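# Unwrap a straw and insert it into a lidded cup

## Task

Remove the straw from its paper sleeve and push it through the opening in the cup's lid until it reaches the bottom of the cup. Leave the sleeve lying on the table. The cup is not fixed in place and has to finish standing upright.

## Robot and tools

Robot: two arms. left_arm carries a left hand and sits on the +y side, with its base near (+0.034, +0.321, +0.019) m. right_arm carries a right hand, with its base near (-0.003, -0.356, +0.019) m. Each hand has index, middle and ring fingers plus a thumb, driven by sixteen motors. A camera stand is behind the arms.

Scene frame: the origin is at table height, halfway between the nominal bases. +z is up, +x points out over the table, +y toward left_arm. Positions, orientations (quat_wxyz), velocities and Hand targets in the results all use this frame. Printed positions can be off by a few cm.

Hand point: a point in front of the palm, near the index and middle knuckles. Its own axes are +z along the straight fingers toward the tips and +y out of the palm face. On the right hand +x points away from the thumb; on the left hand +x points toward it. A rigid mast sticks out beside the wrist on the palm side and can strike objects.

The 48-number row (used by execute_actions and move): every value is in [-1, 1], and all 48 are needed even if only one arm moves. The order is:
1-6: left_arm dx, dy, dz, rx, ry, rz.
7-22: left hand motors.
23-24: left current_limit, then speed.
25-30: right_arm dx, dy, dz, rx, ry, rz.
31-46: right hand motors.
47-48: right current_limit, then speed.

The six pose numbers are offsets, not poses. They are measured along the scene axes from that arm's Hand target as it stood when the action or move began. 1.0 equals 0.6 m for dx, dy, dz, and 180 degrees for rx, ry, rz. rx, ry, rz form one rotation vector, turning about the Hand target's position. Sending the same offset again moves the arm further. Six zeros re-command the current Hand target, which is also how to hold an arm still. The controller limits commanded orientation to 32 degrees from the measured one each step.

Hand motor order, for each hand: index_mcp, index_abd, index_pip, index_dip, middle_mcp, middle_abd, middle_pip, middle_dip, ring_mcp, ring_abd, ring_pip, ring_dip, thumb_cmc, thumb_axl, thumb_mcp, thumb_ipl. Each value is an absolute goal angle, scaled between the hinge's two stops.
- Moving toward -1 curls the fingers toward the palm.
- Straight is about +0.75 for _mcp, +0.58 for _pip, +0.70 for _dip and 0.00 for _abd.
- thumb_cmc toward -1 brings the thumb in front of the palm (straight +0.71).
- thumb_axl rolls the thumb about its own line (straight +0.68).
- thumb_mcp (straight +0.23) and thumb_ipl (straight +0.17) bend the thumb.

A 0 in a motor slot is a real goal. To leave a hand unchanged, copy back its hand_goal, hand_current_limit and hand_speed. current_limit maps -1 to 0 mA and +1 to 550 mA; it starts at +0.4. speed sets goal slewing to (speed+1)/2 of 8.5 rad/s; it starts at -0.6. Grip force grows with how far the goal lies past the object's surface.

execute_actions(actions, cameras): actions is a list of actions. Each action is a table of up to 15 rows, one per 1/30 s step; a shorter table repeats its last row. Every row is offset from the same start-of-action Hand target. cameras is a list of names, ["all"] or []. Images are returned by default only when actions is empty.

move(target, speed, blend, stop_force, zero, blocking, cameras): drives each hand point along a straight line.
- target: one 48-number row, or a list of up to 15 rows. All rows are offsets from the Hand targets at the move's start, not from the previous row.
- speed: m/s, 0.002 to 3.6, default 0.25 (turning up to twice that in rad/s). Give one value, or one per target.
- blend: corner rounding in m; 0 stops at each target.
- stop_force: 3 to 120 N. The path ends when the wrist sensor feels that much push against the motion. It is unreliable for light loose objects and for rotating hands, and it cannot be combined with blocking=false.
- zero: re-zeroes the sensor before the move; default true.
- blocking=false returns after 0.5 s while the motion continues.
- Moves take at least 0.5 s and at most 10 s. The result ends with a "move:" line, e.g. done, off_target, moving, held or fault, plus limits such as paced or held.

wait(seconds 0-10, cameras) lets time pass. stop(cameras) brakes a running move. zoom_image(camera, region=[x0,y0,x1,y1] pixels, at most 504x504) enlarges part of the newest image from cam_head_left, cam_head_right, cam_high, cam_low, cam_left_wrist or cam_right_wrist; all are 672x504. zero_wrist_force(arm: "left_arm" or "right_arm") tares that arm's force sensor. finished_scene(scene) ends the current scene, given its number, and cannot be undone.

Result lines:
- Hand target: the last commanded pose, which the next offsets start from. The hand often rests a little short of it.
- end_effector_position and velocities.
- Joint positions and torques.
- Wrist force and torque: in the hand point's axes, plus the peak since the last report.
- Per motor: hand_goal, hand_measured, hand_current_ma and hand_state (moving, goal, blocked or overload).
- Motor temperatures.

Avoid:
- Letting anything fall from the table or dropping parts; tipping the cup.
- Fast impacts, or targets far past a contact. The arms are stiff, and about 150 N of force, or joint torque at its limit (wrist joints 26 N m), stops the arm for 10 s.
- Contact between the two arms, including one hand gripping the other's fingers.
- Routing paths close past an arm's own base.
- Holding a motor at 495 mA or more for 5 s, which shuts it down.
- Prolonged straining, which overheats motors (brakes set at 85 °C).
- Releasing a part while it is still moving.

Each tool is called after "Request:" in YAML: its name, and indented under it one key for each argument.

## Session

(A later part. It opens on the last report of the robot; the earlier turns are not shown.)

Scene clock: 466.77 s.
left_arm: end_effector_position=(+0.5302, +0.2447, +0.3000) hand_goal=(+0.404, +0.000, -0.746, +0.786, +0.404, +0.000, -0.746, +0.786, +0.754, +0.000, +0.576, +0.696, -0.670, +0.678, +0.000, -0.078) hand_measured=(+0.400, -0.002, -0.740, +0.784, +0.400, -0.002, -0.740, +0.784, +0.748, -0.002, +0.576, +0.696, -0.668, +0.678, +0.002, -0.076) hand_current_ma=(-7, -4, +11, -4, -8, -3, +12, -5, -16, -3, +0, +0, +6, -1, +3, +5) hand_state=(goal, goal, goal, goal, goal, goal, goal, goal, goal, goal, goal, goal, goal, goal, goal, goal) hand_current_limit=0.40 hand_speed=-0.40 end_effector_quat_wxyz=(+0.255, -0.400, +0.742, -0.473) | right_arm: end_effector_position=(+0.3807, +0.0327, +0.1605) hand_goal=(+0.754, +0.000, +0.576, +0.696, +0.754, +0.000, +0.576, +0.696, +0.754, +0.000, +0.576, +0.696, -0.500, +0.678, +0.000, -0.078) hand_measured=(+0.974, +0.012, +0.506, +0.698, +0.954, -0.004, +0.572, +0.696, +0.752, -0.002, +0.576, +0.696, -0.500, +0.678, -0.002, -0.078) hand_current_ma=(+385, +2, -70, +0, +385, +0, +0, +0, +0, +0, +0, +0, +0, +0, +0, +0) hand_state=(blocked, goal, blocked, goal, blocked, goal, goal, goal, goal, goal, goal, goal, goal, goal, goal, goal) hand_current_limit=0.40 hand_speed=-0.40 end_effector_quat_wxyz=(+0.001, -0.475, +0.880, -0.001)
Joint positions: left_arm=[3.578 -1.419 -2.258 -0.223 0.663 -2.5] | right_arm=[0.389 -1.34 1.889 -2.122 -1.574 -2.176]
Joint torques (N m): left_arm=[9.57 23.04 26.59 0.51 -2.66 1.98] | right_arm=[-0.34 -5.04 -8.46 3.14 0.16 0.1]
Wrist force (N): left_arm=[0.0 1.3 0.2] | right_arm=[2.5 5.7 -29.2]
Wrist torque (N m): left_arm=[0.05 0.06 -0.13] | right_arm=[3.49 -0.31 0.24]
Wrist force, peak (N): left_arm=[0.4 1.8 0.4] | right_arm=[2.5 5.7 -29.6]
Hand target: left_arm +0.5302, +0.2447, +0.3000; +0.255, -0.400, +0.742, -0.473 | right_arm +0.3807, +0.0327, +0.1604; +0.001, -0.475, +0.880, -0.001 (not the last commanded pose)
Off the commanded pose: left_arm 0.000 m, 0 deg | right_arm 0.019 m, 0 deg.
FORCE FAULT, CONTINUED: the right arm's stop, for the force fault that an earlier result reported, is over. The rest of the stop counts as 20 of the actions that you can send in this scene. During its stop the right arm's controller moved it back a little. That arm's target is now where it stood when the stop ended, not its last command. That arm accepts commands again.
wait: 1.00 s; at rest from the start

Request:
move:
  target:
    - [0,0,0,0,0,0,0.404,0,-0.747,0.786,0.404,0,-0.747,0.786,0.754,0,0.576,0.696,-0.671,0.678,-0.001,-0.079,0.4,-0.4,0,0,0.2326,0,0,0,0.754,0,0.576,0.696,0.754,0,0.576,0.696,0.754,0,0.576,0.696,-0.5,0.678,-0.001,-0.079,0.4,-0.4]
    - [0,0,0,0,0,0,0.404,0,-0.747,0.786,0.404,0,-0.747,0.786,0.754,0,0.576,0.696,-0.671,0.678,-0.001,-0.079,0.4,-0.4,0.249,-0.056,0.2326,0,0,0.6846,0.754,0,0.576,0.696,0.754,0,0.576,0.696,0.754,0,0.576,0.696,-0.5,0.678,-0.001,-0.079,0.4,-0.4]
  speed: 0.3
  blend: [0.03,0]
  cameras: ["cam_head_left","cam_head_right","cam_high","cam_right_wrist"]

Scene clock: 475.40 s.
left_arm: end_effector_position=(+0.5302, +0.2447, +0.3000) hand_goal=(+0.404, +0.000, -0.746, +0.786, +0.404, +0.000, -0.746, +0.786, +0.754, +0.000, +0.576, +0.696, -0.670, +0.678, +0.000, -0.078) hand_measured=(+0.400, -0.002, -0.740, +0.784, +0.400, -0.002, -0.740, +0.784, +0.748, -0.002, +0.576, +0.696, -0.668, +0.678, +0.002, -0.076) hand_current_ma=(-7, -4, +11, -4, -8, -3, +12, -5, -16, -3, +0, +0, +6, -1, +3, +5) hand_state=(goal, goal, goal, goal, goal, goal, goal, goal, goal, goal, goal, goal, goal, goal, goal, goal) hand_current_limit=0.40 hand_speed=-0.40 end_effector_quat_wxyz=(+0.255, -0.400, +0.742, -0.473) | right_arm: end_effector_position=(+0.5301, -0.0009, +0.3000) hand_goal=(+0.754, +0.000, +0.576, +0.696, +0.754, +0.000, +0.576, +0.696, +0.754, +0.000, +0.576, +0.696, -0.500, +0.678, +0.000, -0.078) hand_measured=(+0.754, +0.002, +0.572, +0.698, +0.754, -0.004, +0.572, +0.696, +0.752, -0.002, +0.576, +0.696, -0.500, +0.678, -0.002, -0.078) hand_current_ma=(+0, +0, +0, +0, +0, +0, +0, +0, +0, +0, +0, +0, +0, +0, +0, +0) hand_state=(goal, goal, goal, goal, goal, goal, goal, goal, goal, goal, goal, goal, goal, goal, goal, goal) hand_current_limit=0.40 hand_speed=-0.40 end_effector_quat_wxyz=(-0.002, +1.000, +0.000, +0.000)
Joint positions: left_arm=[3.578 -1.419 -2.258 -0.223 0.663 -2.5] | right_arm=[0.483 -1.068 1.129 -1.634 -1.568 -4.233]
Joint torques (N m): left_arm=[10.13 24.35 27.35 0.44 -3.05 1.75] | right_arm=[10.41 -56.32 -11.67 -3.9 2.05 -1.43]
Wrist force (N): left_arm=[0.2 1.6 0.2] | right_arm=[2.0 -0.4 1.2]
Wrist torque (N m): left_arm=[0.07 0.04 -0.12] | right_arm=[-0.15 -0.29 0.23]
Wrist force, peak (N): left_arm=[0.2 1.8 0.4] | right_arm=[2.5 5.9 -29.8]
Hand target: left_arm +0.5302, +0.2447, +0.3000; +0.255, -0.400, +0.742, -0.473 | right_arm +0.5301, -0.0009, +0.3000; -0.002, +1.000, +0.000, +0.000
Off the commanded pose: left_arm 0.000 m, 0 deg | right_arm 0.000 m, 0 deg.
move: done
Images, in order (width x height): cam_head_left 672x504, cam_head_right 672x504, cam_high 672x504, cam_right_wrist 672x504.

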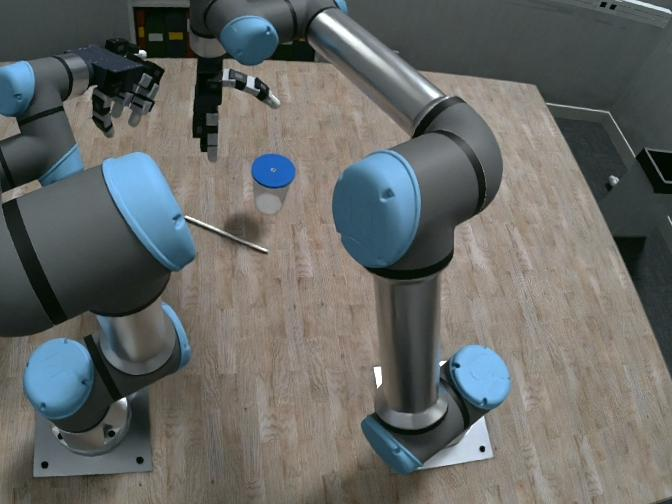

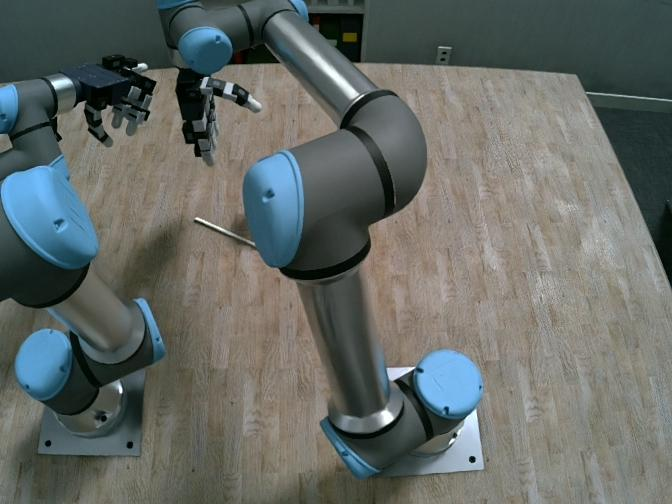

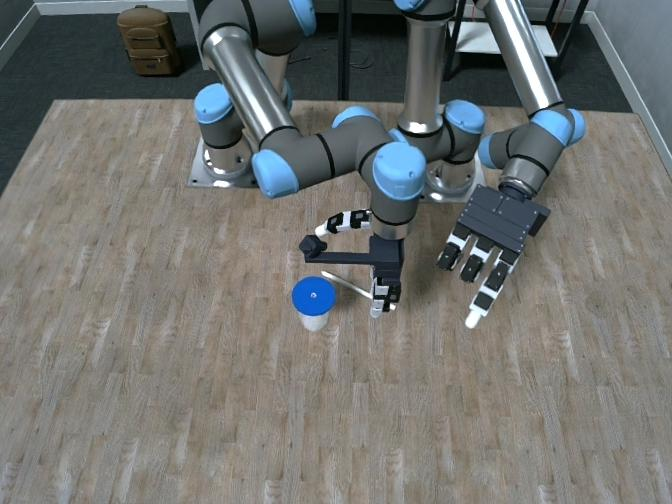

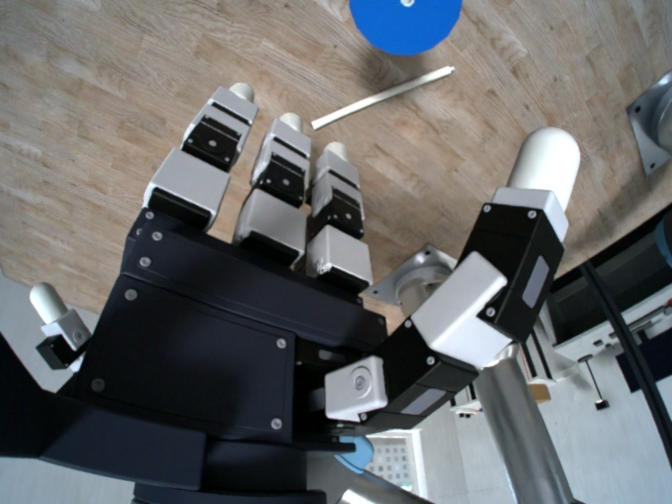

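Request:
move:
  target:
    - [0,0,0,0,0,0,0.404,0,-0.747,0.786,0.404,0,-0.747,0.786,0.754,0,0.576,0.696,-0.671,0.678,-0.001,-0.079,0.4,-0.4,0,0,-0.263,0,0,0,0.754,0,0.576,0.696,0.754,0,0.576,0.696,0.754,0,0.576,0.696,-0.5,0.678,-0.001,-0.079,0.4,-0.4]
    - [0,0,0,0,0,0,0.404,0,-0.747,0.786,0.404,0,-0.747,0.786,0.754,0,0.576,0.696,-0.671,0.678,-0.001,-0.079,0.4,-0.4,0,-0.2417,-0.263,0,0,0,0.754,0,0.576,0.696,0.754,0,0.576,0.696,0.754,0,0.576,0.696,-0.5,0.678,-0.001,-0.079,0.4,-0.4]
    - [0,0,0,0,0,0,0.404,0,-0.747,0.786,0.404,0,-0.747,0.786,0.754,0,0.576,0.696,-0.671,0.678,-0.001,-0.079,0.4,-0.4,0,-0.18,-0.263,0,0,0,0.754,0,0.576,0.696,0.754,0,0.576,0.696,0.754,0,0.576,0.696,-0.5,0.678,-0.001,-0.079,0.4,-0.4]
    - [0,0,0,0,0,0,0.404,0,-0.747,0.786,0.404,0,-0.747,0.786,0.754,0,0.576,0.696,-0.671,0.678,-0.001,-0.079,0.4,-0.4,0,-0.18,0,0,0,0,0.754,0,0.576,0.696,0.754,0,0.576,0.696,0.754,0,0.576,0.696,-0.5,0.678,-0.001,-0.079,0.4,-0.4]
  speed: [0.2,0.06,0.15,0.25]
  blend: [0,0,0.01,0]
  stop_force: 25
  cameras: ["cam_head_left","cam_high"]

Scene clock: 490.90 s.
left_arm: end_effector_position=(+0.5302, +0.2447, +0.3000) hand_goal=(+0.404, +0.000, -0.746, +0.786, +0.404, +0.000, -0.746, +0.786, +0.754, +0.000, +0.576, +0.696, -0.670, +0.678, +0.000, -0.078) hand_measured=(+0.400, -0.002, -0.740, +0.784, +0.400, -0.002, -0.740, +0.784, +0.748, -0.002, +0.576, +0.696, -0.668, +0.678, +0.002, -0.076) hand_current_ma=(-7, -4, +11, -4, -8, -3, +12, -5, -16, -3, +0, +0, +6, -1, +3, +5) hand_state=(goal, goal, goal, goal, goal, goal, goal, goal, goal, goal, goal, goal, goal, goal, goal, goal) hand_current_limit=0.40 hand_speed=-0.40 end_effector_quat_wxyz=(+0.255, -0.400, +0.742, -0.473) | right_arm: end_effector_position=(+0.5301, -0.1089, +0.3000) hand_goal=(+0.754, +0.000, +0.576, +0.696, +0.754, +0.000, +0.576, +0.696, +0.754, +0.000, +0.576, +0.696, -0.500, +0.678, +0.000, -0.078) hand_measured=(+0.754, +0.002, +0.572, +0.698, +0.754, -0.004, +0.572, +0.696, +0.752, -0.002, +0.576, +0.696, -0.500, +0.678, -0.002, -0.078) hand_current_ma=(+0, +0, +0, +0, +0, +0, +0, +0, +0, +0, +0, +0, +0, +0, +0, +0) hand_state=(goal, goal, goal, goal, goal, goal, goal, goal, goal, goal, goal, goal, goal, goal, goal, goal) hand_current_limit=0.40 hand_speed=-0.40 end_effector_quat_wxyz=(-0.002, +1.000, +0.000, +0.000)
Joint positions: left_arm=[3.578 -1.419 -2.258 -0.223 0.663 -2.5] | right_arm=[0.333 -1.223 1.354 -1.703 -1.568 -4.383]
Joint torques (N m): left_arm=[9.99 23.24 27.42 0.3 -2.86 1.88] | right_arm=[-9.71 -23.57 -34.47 -0.33 1.99 1.51]
Wrist force (N): left_arm=[0.1 1.4 0.3] | right_arm=[2.2 -0.6 0.5]
Wrist torque (N m): left_arm=[0.04 0.05 -0.12] | right_arm=[-0.10 -0.25 0.16]
Wrist force, peak (N): left_arm=[0.1 1.8 0.3] | right_arm=[2.7 -1.8 1.6]
Hand target: left_arm +0.5302, +0.2447, +0.3000; +0.255, -0.400, +0.742, -0.473 | right_arm +0.5301, -0.1089, +0.3000; -0.002, +1.000, +0.000, +0.000
Off the commanded pose: left_arm 0.000 m, 0 deg | right_arm 0.000 m, 0 deg.
move: done
Images, in order (width x height): cam_head_left 672x504, cam_high 672x504.

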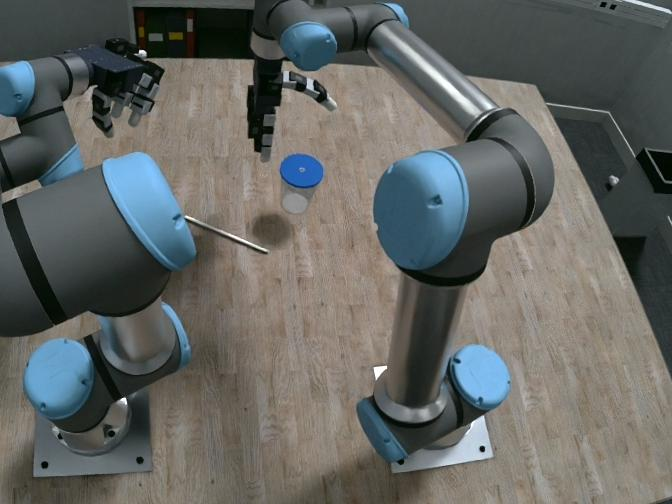

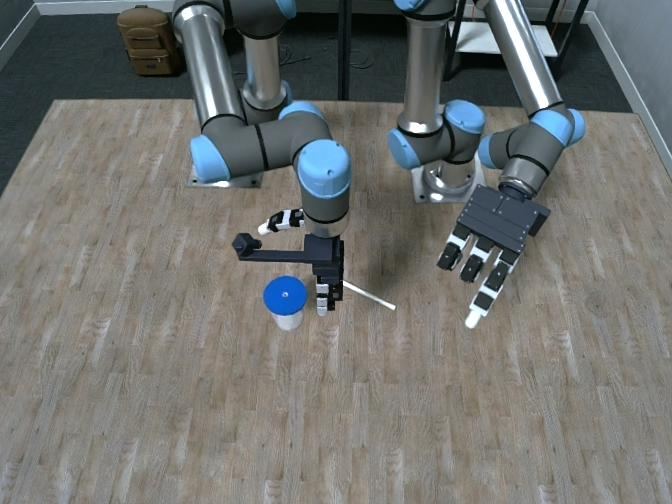

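Request:
move:
  target:
    - [0,0,0,0,0,0,0.404,0,-0.747,0.786,0.404,0,-0.747,0.786,0.754,0,0.576,0.696,-0.671,0.678,-0.001,-0.079,0.4,-0.4,0,0,0,0,0,0,0.404,0,-0.747,0.786,0.404,0,-0.747,0.786,0.754,0,0.576,0.696,-0.5,0.678,-0.001,-0.079,0.4,-0.4]
    - [0,0,0,0,0,0,0.404,0,-0.747,0.786,0.404,0,-0.747,0.786,0.754,0,0.576,0.696,-0.671,0.678,-0.001,-0.079,0.4,-0.4,-0.2085,0.0448,0,0.2056,-0.3804,-0.597,0.404,0,-0.747,0.786,0.404,0,-0.747,0.786,0.754,0,0.576,0.696,-0.5,0.678,-0.001,-0.079,0.4,-0.4]
    - [-0.0663,-0.27,-0.3167,0,0,0,0.404,0,-0.747,0.786,0.404,0,-0.747,0.786,0.754,0,0.576,0.696,-0.671,0.678,-0.001,-0.079,0.4,-0.4,-0.2085,0.0448,-0.3167,0.2056,-0.3804,-0.597,0.404,0,-0.747,0.786,0.404,0,-0.747,0.786,0.754,0,0.576,0.696,-0.5,0.678,-0.001,-0.079,0.4,-0.4]
  speed: [0.4,0.45,0.25]
  blend: [0,0.02,0]
  cameras: ["cam_head_left","cam_high","cam_low","cam_left_wrist","cam_right_wrist"]

Request:
zoom_image:
  camera: "cam_low"
  region: [260, 210, 400, 315]

Request:
zoom_image:
  camera: "cam_high"
  region: [270, 210, 438, 336]

Scene clock: 510.40 s.
left_arm: end_effector_position=(+0.4904, +0.0828, +0.1100) hand_goal=(+0.404, +0.000, -0.746, +0.786, +0.404, +0.000, -0.746, +0.786, +0.754, +0.000, +0.576, +0.696, -0.670, +0.678, +0.000, -0.078) hand_measured=(+0.400, -0.002, -0.740, +0.784, +0.400, -0.002, -0.740, +0.784, +0.746, -0.002, +0.576, +0.696, -0.668, +0.678, +0.002, -0.076) hand_current_ma=(-7, -4, +11, -4, -8, -3, +12, -5, -17, -3, +0, +0, +5, -1, +3, +5) hand_state=(goal, goal, goal, goal, goal, goal, goal, goal, goal, goal, goal, goal, goal, goal, goal, goal) hand_current_limit=0.40 hand_speed=-0.40 end_effector_quat_wxyz=(+0.255, -0.400, +0.742, -0.473) | right_arm: end_effector_position=(+0.4050, -0.0821, +0.1100) hand_goal=(+0.404, +0.000, -0.746, +0.786, +0.404, +0.000, -0.746, +0.786, +0.754, +0.000, +0.576, +0.696, -0.500, +0.678, +0.000, -0.078) hand_measured=(+0.402, +0.002, -0.740, +0.784, +0.402, -0.002, -0.740, +0.784, +0.746, -0.002, +0.576, +0.696, -0.500, +0.678, -0.002, -0.078) hand_current_ma=(+0, +0, +1, +0, +0, +0, +1, +0, -1, +0, +0, +0, +0, +0, +0, +0) hand_state=(goal, goal, goal, goal, goal, goal, goal, goal, goal, goal, goal, goal, goal, goal, goal, goal) hand_current_limit=0.40 hand_speed=-0.40 end_effector_quat_wxyz=(+0.256, -0.401, +0.741, -0.474)
Joint positions: left_arm=[3.131 -1.963 -2.466 0.771 1.027 -2.855] | right_arm=[0.636 -1.189 2.306 -3.337 -2.587 -2.3]
Joint torques (N m): left_arm=[-8.99 19.56 13.89 5.36 0.58 -1.97] | right_arm=[-9.78 -13.08 -0.78 -4.19 0.89 -1.17]
Wrist force (N): left_arm=[0.0 1.4 -0.1] | right_arm=[0.5 -1.4 1.1]
Wrist torque (N m): left_arm=[0.10 0.05 -0.02] | right_arm=[-0.55 0.04 0.18]
Wrist force, peak (N): left_arm=[0.8 2.3 0.4] | right_arm=[1.7 -2.7 0.6]
Hand target: left_arm +0.4904, +0.0827, +0.1100; +0.255, -0.400, +0.742, -0.473 | right_arm +0.4050, -0.0821, +0.1100; +0.256, -0.401, +0.741, -0.474
Off the commanded pose: left_arm 0.000 m, 0 deg | right_arm 0.000 m, 0 deg.
move: done
Images, in order (width x height): cam_head_left 672x504, cam_high 672x504, cam_low 672x504, cam_left_wrist 672x504, cam_right_wrist 672x504.

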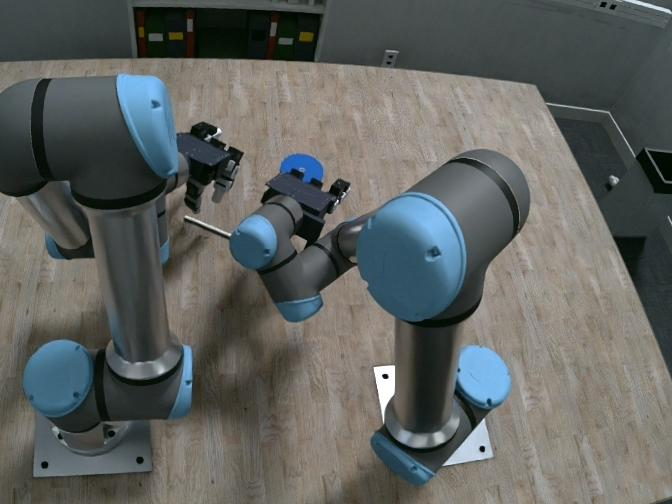

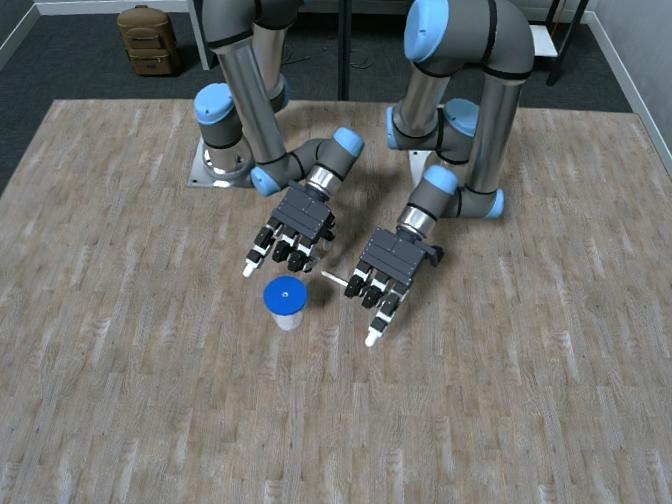

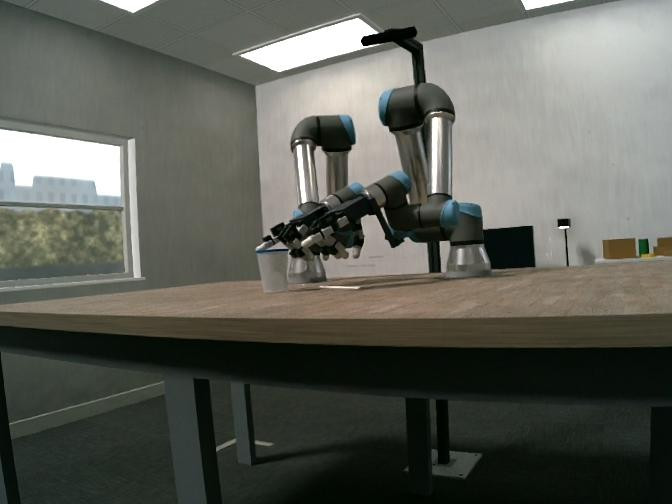

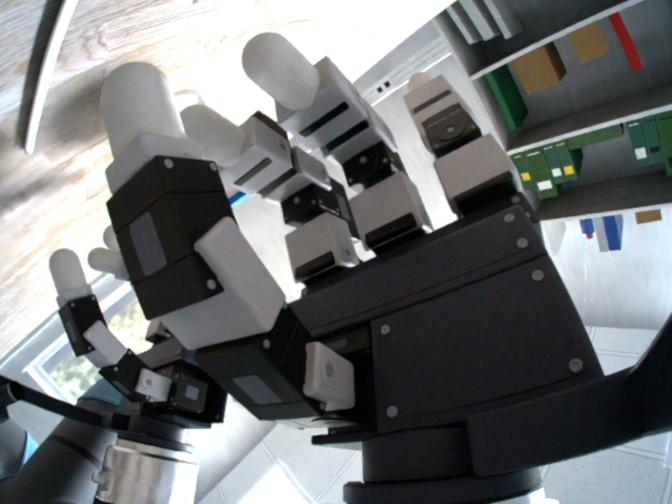

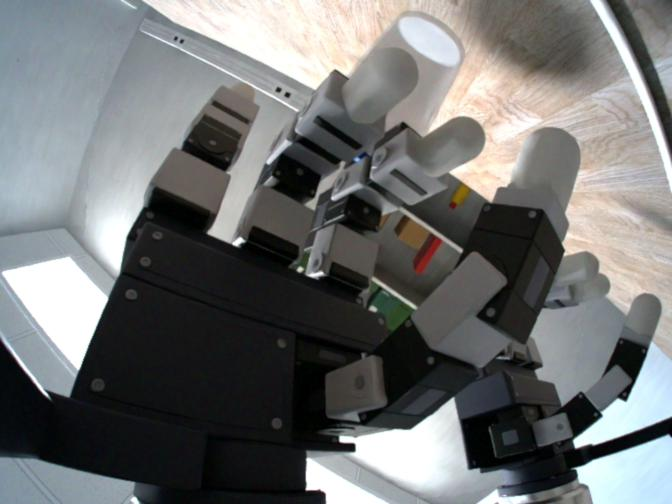

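Scaled by 3.600 from the camera's 672x504 image, which has a finer 960x720 frame.

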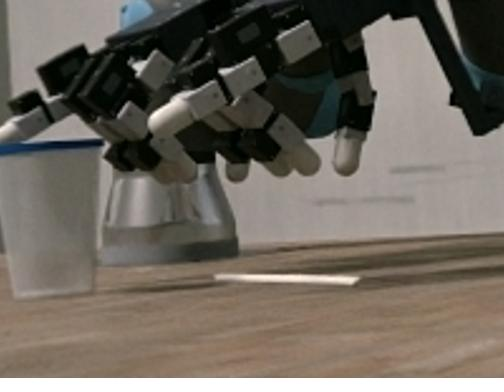

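Scaled by 3.000 from the camera's 672x504 image, which has a finer 960x720 frame.

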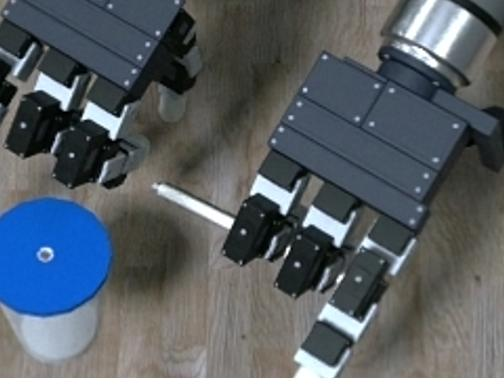

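Request:
move:
  target: [0,0,-0.09,0,0,0,0.404,0,-0.747,0.786,0.404,0,-0.747,0.786,0.754,0,0.576,0.696,-0.671,0.678,-0.001,-0.079,0.4,-0.4,0,0,-0.09,0,0,0,0.404,0,-0.747,0.786,0.404,0,-0.747,0.786,0.754,0,0.576,0.696,-0.5,0.678,-0.001,-0.079,0.4,-0.4]
  speed: 0.1
  stop_force: 8
  cameras: ["cam_head_left","cam_high","cam_low","cam_left_wrist","cam_right_wrist"]

Request:
zoom_image:
  camera: "cam_right_wrist"
  region: [400, 30, 652, 219]

Request:
zoom_image:
  camera: "cam_left_wrist"
  region: [20, 10, 272, 199]

Request:
zoom_image:
  camera: "cam_high"
  region: [290, 230, 416, 325]

Request:
zoom_image:
  camera: "cam_low"
  region: [280, 240, 380, 315]

Scene clock: 528.23 s.
left_arm: end_effector_position=(+0.4904, +0.0827, +0.0560) hand_goal=(+0.404, +0.000, -0.746, +0.786, +0.404, +0.000, -0.746, +0.786, +0.754, +0.000, +0.576, +0.696, -0.670, +0.678, +0.000, -0.078) hand_measured=(+0.400, -0.002, -0.740, +0.784, +0.400, -0.002, -0.740, +0.784, +0.746, -0.002, +0.576, +0.696, -0.668, +0.678, +0.002, -0.076) hand_current_ma=(-7, -4, +11, -4, -8, -3, +12, -5, -17, -3, +0, +0, +5, -1, +3, +5) hand_state=(goal, goal, goal, goal, goal, goal, goal, goal, goal, goal, goal, goal, goal, goal, goal, goal) hand_current_limit=0.40 hand_speed=-0.40 end_effector_quat_wxyz=(+0.255, -0.400, +0.742, -0.473) | right_arm: end_effector_position=(+0.4050, -0.0821, +0.0560) hand_goal=(+0.404, +0.000, -0.746, +0.786, +0.404, +0.000, -0.746, +0.786, +0.754, +0.000, +0.576, +0.696, -0.500, +0.678, +0.000, -0.078) hand_measured=(+0.402, +0.002, -0.740, +0.784, +0.402, -0.002, -0.740, +0.784, +0.746, -0.002, +0.576, +0.696, -0.500, +0.678, -0.002, -0.078) hand_current_ma=(+0, +0, +1, +0, +0, +0, +1, +0, -1, +0, +0, +0, +0, +0, +0, +0) hand_state=(goal, goal, goal, goal, goal, goal, goal, goal, goal, goal, goal, goal, goal, goal, goal, goal) hand_current_limit=0.40 hand_speed=-0.40 end_effector_quat_wxyz=(+0.256, -0.401, +0.741, -0.474)
Joint positions: left_arm=[3.131 -2.163 -2.46 0.965 1.027 -2.855] | right_arm=[0.636 -1.029 2.313 -3.504 -2.587 -2.3]
Joint torques (N m): left_arm=[-9.41 23.54 12.02 5.76 -1.15 -1.6] | right_arm=[5.64 -16.43 -19.91 -3.98 0.9 -1.28]
Wrist force (N): left_arm=[-0.2 1.4 -0.2] | right_arm=[0.4 -1.5 1.2]
Wrist torque (N m): left_arm=[0.10 0.07 -0.04] | right_arm=[-0.51 0.09 0.21]
Wrist force, peak (N): left_arm=[-0.2 2.0 0.1] | right_arm=[0.3 -7.3 -3.8]
Hand target: left_arm +0.4904, +0.0827, +0.0560; +0.255, -0.400, +0.742, -0.473 | right_arm +0.4050, -0.0821, +0.0560; +0.256, -0.401, +0.741, -0.474
Off the commanded pose: left_arm 0.000 m, 0 deg | right_arm 0.000 m, 0 deg.
move: done
Images, in order (width x height): cam_head_left 672x504, cam_high 672x504, cam_low 672x504, cam_left_wrist 672x504, cam_right_wrist 672x504.

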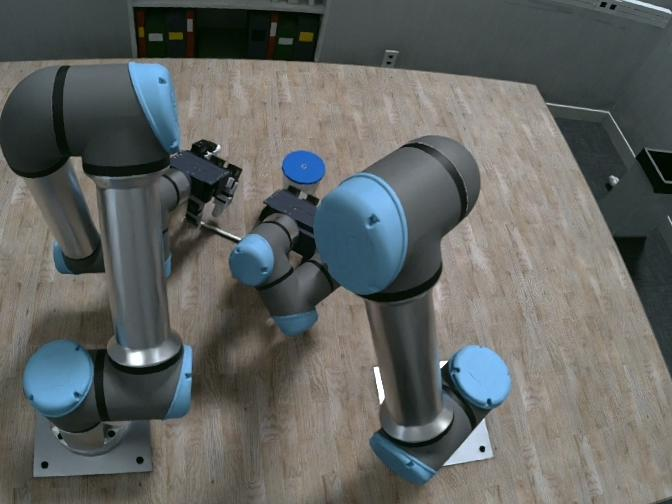

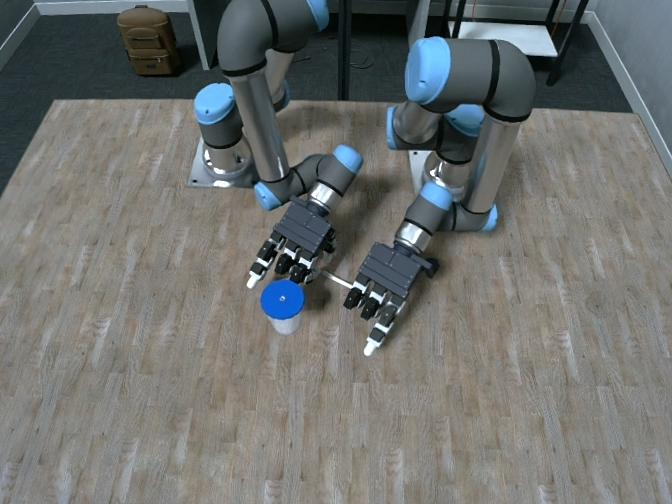

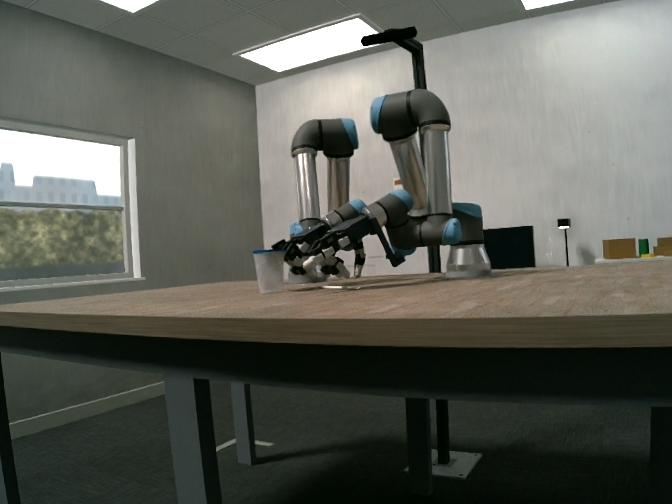

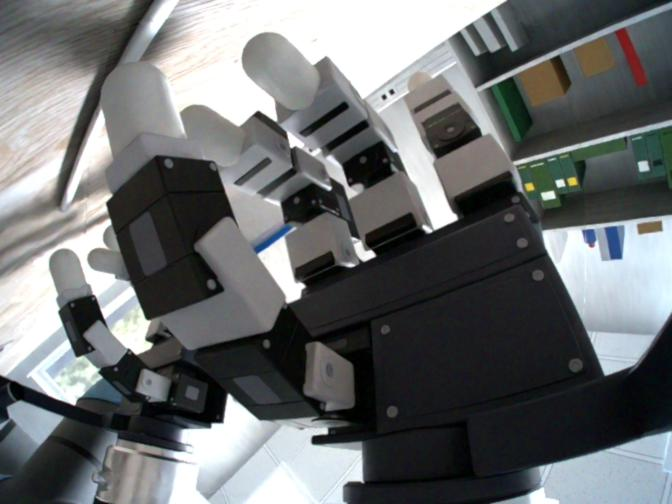

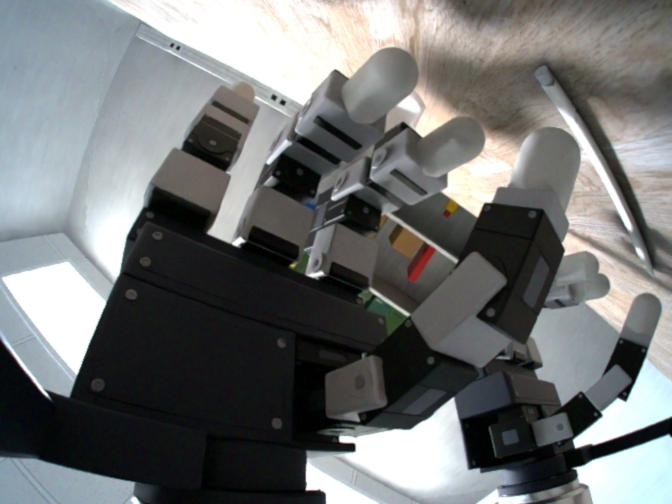

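Scaled by 2.000 from the camera's 672x504 image, which has a finer 960x720 frame.

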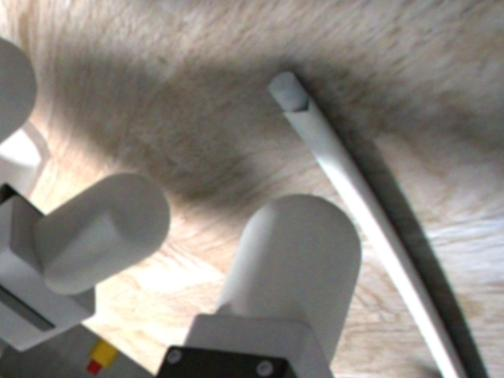

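Scaled by 2.000 from the camera's 672x504 image, which has a finer 960x720 frame.

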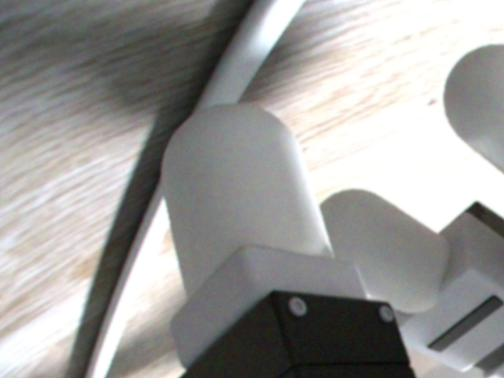

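Scaled by 4.000 from the camera's 672x504 image, which has a finer 960x720 frame.

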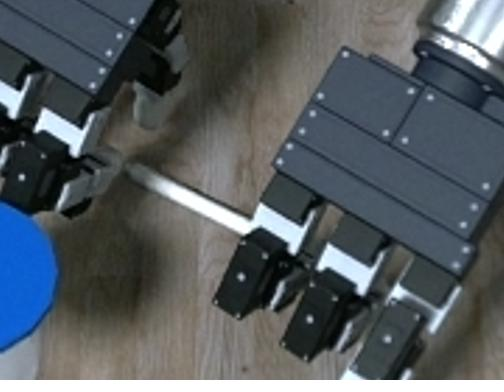

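Scaled by 5.040 from the camera's 672x504 image, which has a finer 960x720 frame.

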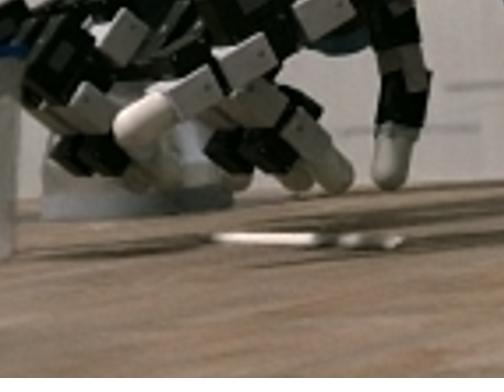

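Request:
move:
  target:
    - [0,0,0,0,0,0,0.404,0,-0.747,0.786,0.404,0,-0.747,0.786,0.754,0,0.576,0.696,-0.671,0.678,-0.001,-0.079,0.4,-0.4,0,0,0,0,0,0,0.404,0,-0.747,0.786,0.55,0,-0.747,0.786,0.7,0,-0.747,0.786,-0.5,0.678,-0.001,-0.079,0.4,-0.4]
    - [0,0,-0.035,0,0,0,0.404,0,-0.747,0.786,0.404,0,-0.747,0.786,0.754,0,0.576,0.696,-0.671,0.678,-0.001,-0.079,0.4,-0.4,0.003,0.0045,-0.035,0,0,0,0.404,0,-0.747,0.786,0.55,0,-0.747,0.786,0.7,0,-0.747,0.786,-0.5,0.678,-0.001,-0.079,0.4,-0.4]
  speed: 0.05
  cameras: ["cam_high","cam_low","cam_left_wrist","cam_right_wrist"]

Request:
zoom_image:
  camera: "cam_right_wrist"
  region: [400, 30, 652, 219]

Request:
zoom_image:
  camera: "cam_left_wrist"
  region: [20, 10, 272, 199]

Request:
zoom_image:
  camera: "cam_low"
  region: [260, 240, 380, 315]

Scene clock: 566.23 s.
left_arm: end_effector_position=(+0.4904, +0.0827, +0.0351) hand_goal=(+0.404, +0.000, -0.746, +0.786, +0.404, +0.000, -0.746, +0.786, +0.754, +0.000, +0.576, +0.696, -0.670, +0.678, +0.000, -0.078) hand_measured=(+0.400, -0.002, -0.740, +0.784, +0.400, -0.002, -0.740, +0.784, +0.746, -0.002, +0.576, +0.696, -0.668, +0.678, +0.002, -0.076) hand_current_ma=(-7, -4, +11, -4, -8, -3, +12, -5, -17, -3, +0, +0, +5, -1, +3, +5) hand_state=(goal, goal, goal, goal, goal, goal, goal, goal, goal, goal, goal, goal, goal, goal, goal, goal) hand_current_limit=0.40 hand_speed=-0.40 end_effector_quat_wxyz=(+0.255, -0.400, +0.742, -0.473) | right_arm: end_effector_position=(+0.4068, -0.0794, +0.0351) hand_goal=(+0.404, +0.000, -0.746, +0.786, +0.550, +0.000, -0.746, +0.786, +0.700, +0.000, -0.746, +0.786, -0.500, +0.678, +0.000, -0.078) hand_measured=(+0.402, +0.002, -0.740, +0.784, +0.538, -0.002, -0.740, +0.784, +0.694, -0.002, -0.742, +0.784, -0.500, +0.678, -0.002, -0.078) hand_current_ma=(+0, +0, +1, +0, -2, +0, +0, +0, -1, +0, +0, +0, +0, +0, +0, +0) hand_state=(goal, goal, goal, goal, goal, goal, goal, goal, goal, goal, goal, goal, goal, goal, goal, goal) hand_current_limit=0.40 hand_speed=-0.40 end_effector_quat_wxyz=(+0.256, -0.401, +0.741, -0.474)
Joint positions: left_arm=[3.131 -2.24 -2.45 1.032 1.027 -2.855] | right_arm=[0.638 -0.963 2.301 -3.554 -2.588 -2.296]
Joint torques (N m): left_arm=[-4.47 24.21 10.92 5.7 -0.49 -1.75] | right_arm=[11.36 -17.83 -18.47 -3.95 -2.84 -1.16]
Wrist force (N): left_arm=[-0.1 1.4 -0.1] | right_arm=[0.2 -1.8 1.2]
Wrist torque (N m): left_arm=[0.10 0.07 -0.05] | right_arm=[-0.54 0.11 0.11]
Wrist force, peak (N): left_arm=[-0.1 1.9 0.1] | right_arm=[0.6 -2.1 1.1]
Hand target: left_arm +0.4904, +0.0827, +0.0350; +0.255, -0.400, +0.742, -0.473 | right_arm +0.4068, -0.0794, +0.0350; +0.256, -0.401, +0.741, -0.474
Off the commanded pose: left_arm 0.000 m, 0 deg | right_arm 0.000 m, 0 deg.
move: done
Images, in order (width x height): cam_high 672x504, cam_low 672x504, cam_left_wrist 672x504, cam_right_wrist 672x504.

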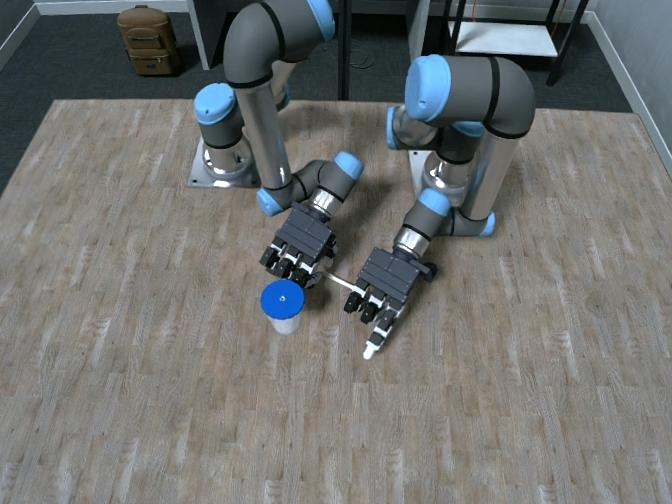

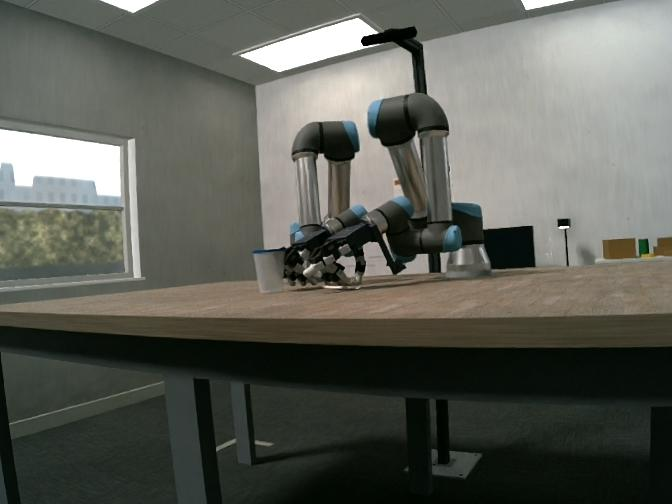

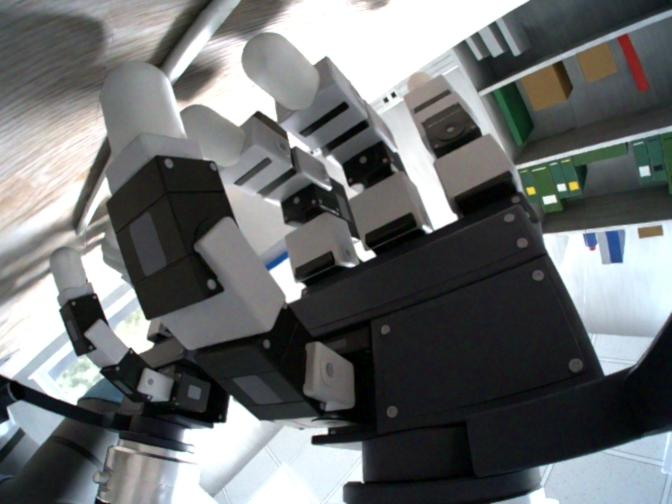

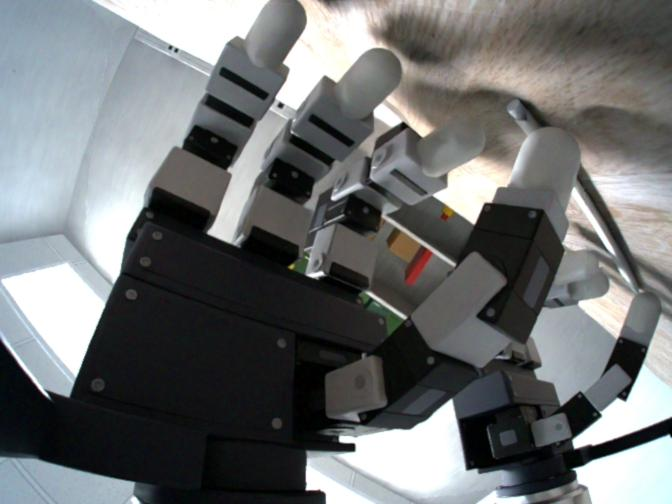

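Scaled by 2.000 from the camera's 672x504 image, which has a finer 960x720 frame.

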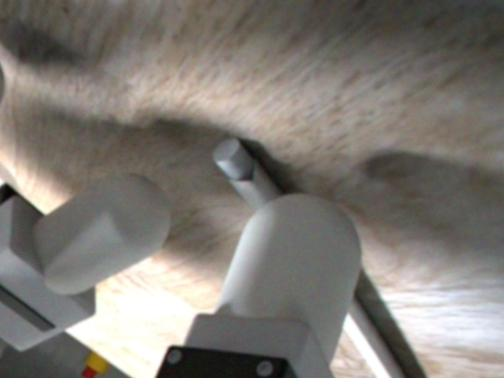

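Scaled by 2.000 from the camera's 672x504 image, which has a finer 960x720 frame.

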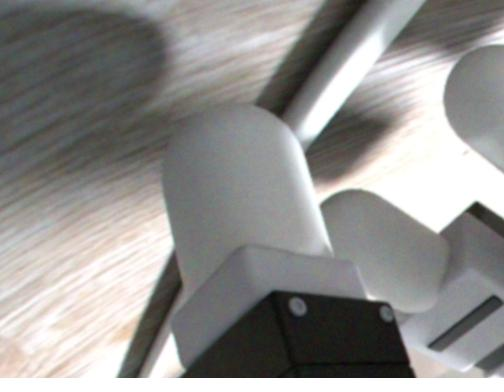

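Scaled by 4.200 from the camera's 672x504 image, which has a finer 960x720 frame.

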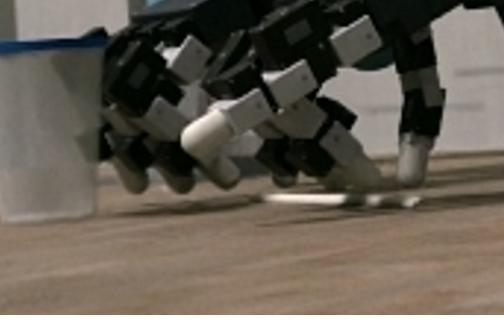

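Request:
move:
  target: [0,0,-0.022,0,0,0,0.404,0,-0.747,0.786,0.404,0,-0.747,0.786,0.754,0,0.576,0.696,-0.671,0.678,-0.001,-0.079,0.4,-0.4,0,0,-0.022,0,0,0,0.404,0,-0.747,0.786,0.55,0,-0.747,0.786,0.7,0,-0.747,0.786,-0.5,0.678,-0.001,-0.079,0.4,-0.4]
  speed: 0.015
  stop_force: 3
  cameras: ["cam_low","cam_left_wrist","cam_right_wrist"]

Request:
zoom_image:
  camera: "cam_right_wrist"
  region: [400, 30, 652, 219]

Request:
zoom_image:
  camera: "cam_left_wrist"
  region: [20, 10, 272, 199]

Request:
zoom_image:
  camera: "cam_low"
  region: [260, 240, 380, 315]

Scene clock: 574.67 s.
left_arm: end_effector_position=(+0.4904, +0.0827, +0.0263) hand_goal=(+0.404, +0.000, -0.746, +0.786, +0.404, +0.000, -0.746, +0.786, +0.754, +0.000, +0.576, +0.696, -0.670, +0.678, +0.000, -0.078) hand_measured=(+0.400, -0.002, -0.740, +0.784, +0.400, -0.002, -0.740, +0.784, +0.746, -0.002, +0.576, +0.696, -0.668, +0.678, +0.006, -0.082) hand_current_ma=(-7, -4, +11, -4, -8, -3, +12, -5, -18, -3, +0, +0, +5, -1, +16, -13) hand_state=(goal, goal, goal, goal, goal, goal, goal, goal, goal, goal, goal, goal, goal, goal, goal, goal) hand_current_limit=0.40 hand_speed=-0.40 end_effector_quat_wxyz=(+0.255, -0.400, +0.742, -0.473) | right_arm: end_effector_position=(+0.4068, -0.0794, +0.0270) hand_goal=(+0.404, +0.000, -0.746, +0.786, +0.550, +0.000, -0.746, +0.786, +0.700, +0.000, -0.746, +0.786, -0.500, +0.678, +0.000, -0.078) hand_measured=(+0.402, +0.002, -0.740, +0.784, +0.544, -0.002, -0.748, +0.784, +0.694, -0.002, -0.744, +0.784, -0.500, +0.678, +0.000, -0.080) hand_current_ma=(+0, +0, +1, +0, -1, +0, +0, +0, -1, +0, +0, +0, +0, +0, +0, +0) hand_state=(goal, goal, goal, goal, goal, goal, goal, goal, goal, goal, goal, goal, goal, goal, goal, goal) hand_current_limit=0.40 hand_speed=-0.40 end_effector_quat_wxyz=(+0.256, -0.401, +0.741, -0.474)
Joint positions: left_arm=[3.131 -2.273 -2.445 1.059 1.027 -2.855] | right_arm=[0.638 -0.938 2.298 -3.576 -2.588 -2.296]
Joint torques (N m): left_arm=[-7.77 41.6 -6.56 0.04 0.6 0.33] | right_arm=[6.48 -45.01 4.56 -0.42 0.91 -0.92]
Wrist force (N): left_arm=[0.0 0.0 -1.4] | right_arm=[0.1 -1.9 1.3]
Wrist torque (N m): left_arm=[-0.02 0.07 -0.07] | right_arm=[-0.56 0.10 0.11]
Wrist force, peak (N): left_arm=[0.8 -8.9 -6.8] | right_arm=[1.3 -11.8 -3.1]
Hand target: left_arm +0.4904, +0.0827, +0.0263; +0.255, -0.401, +0.742, -0.473 (not the last commanded pose) | right_arm +0.4068, -0.0794, +0.0270; +0.256, -0.401, +0.741, -0.474 (not the last commanded pose)
Off the commanded pose: left_arm 0.005 m, 0 deg | right_arm 0.005 m, 0 deg.
move: contact (left_arm, right_arm)
Images, in order (width x height): cam_low 672x504, cam_left_wrist 672x504, cam_right_wrist 672x504.

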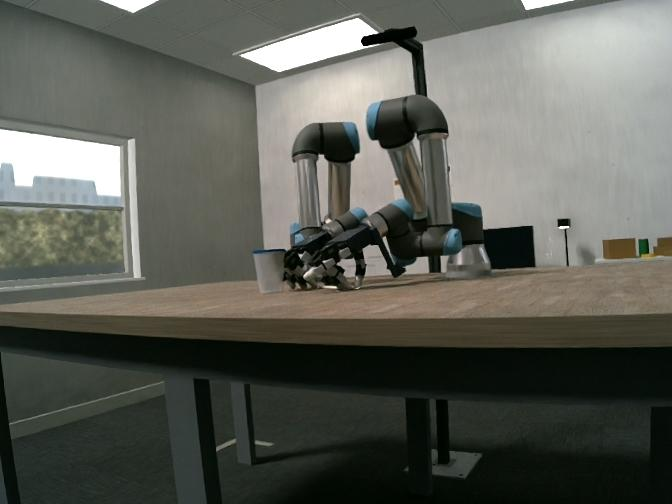

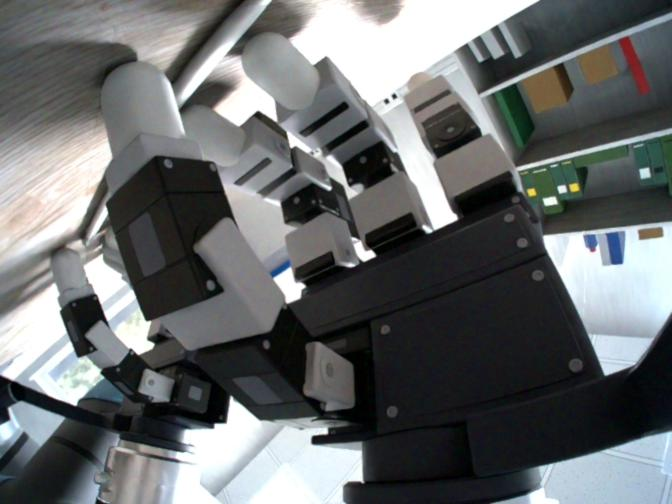

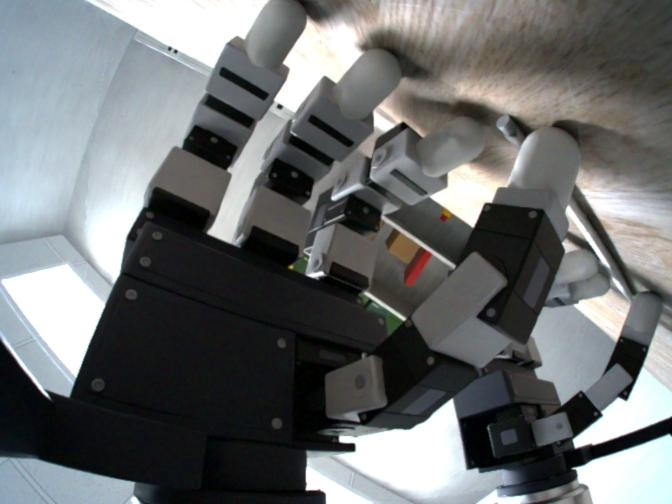

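Scaled by 2.000 from the camera's 672x504 image, which has a finer 960x720 frame.

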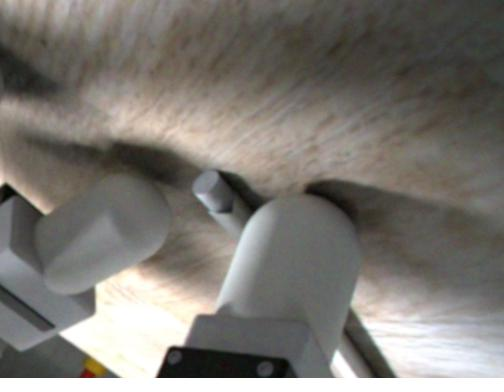

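Scaled by 2.000 from the camera's 672x504 image, which has a finer 960x720 frame.

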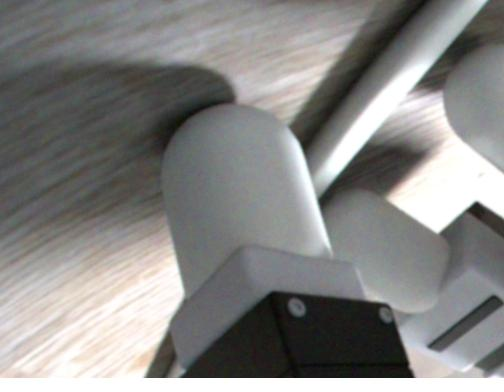

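Scaled by 4.200 from the camera's 672x504 image, which has a finer 960x720 frame.

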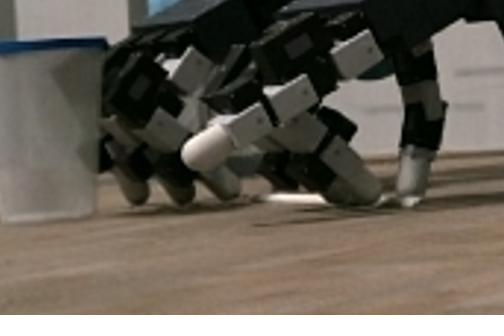

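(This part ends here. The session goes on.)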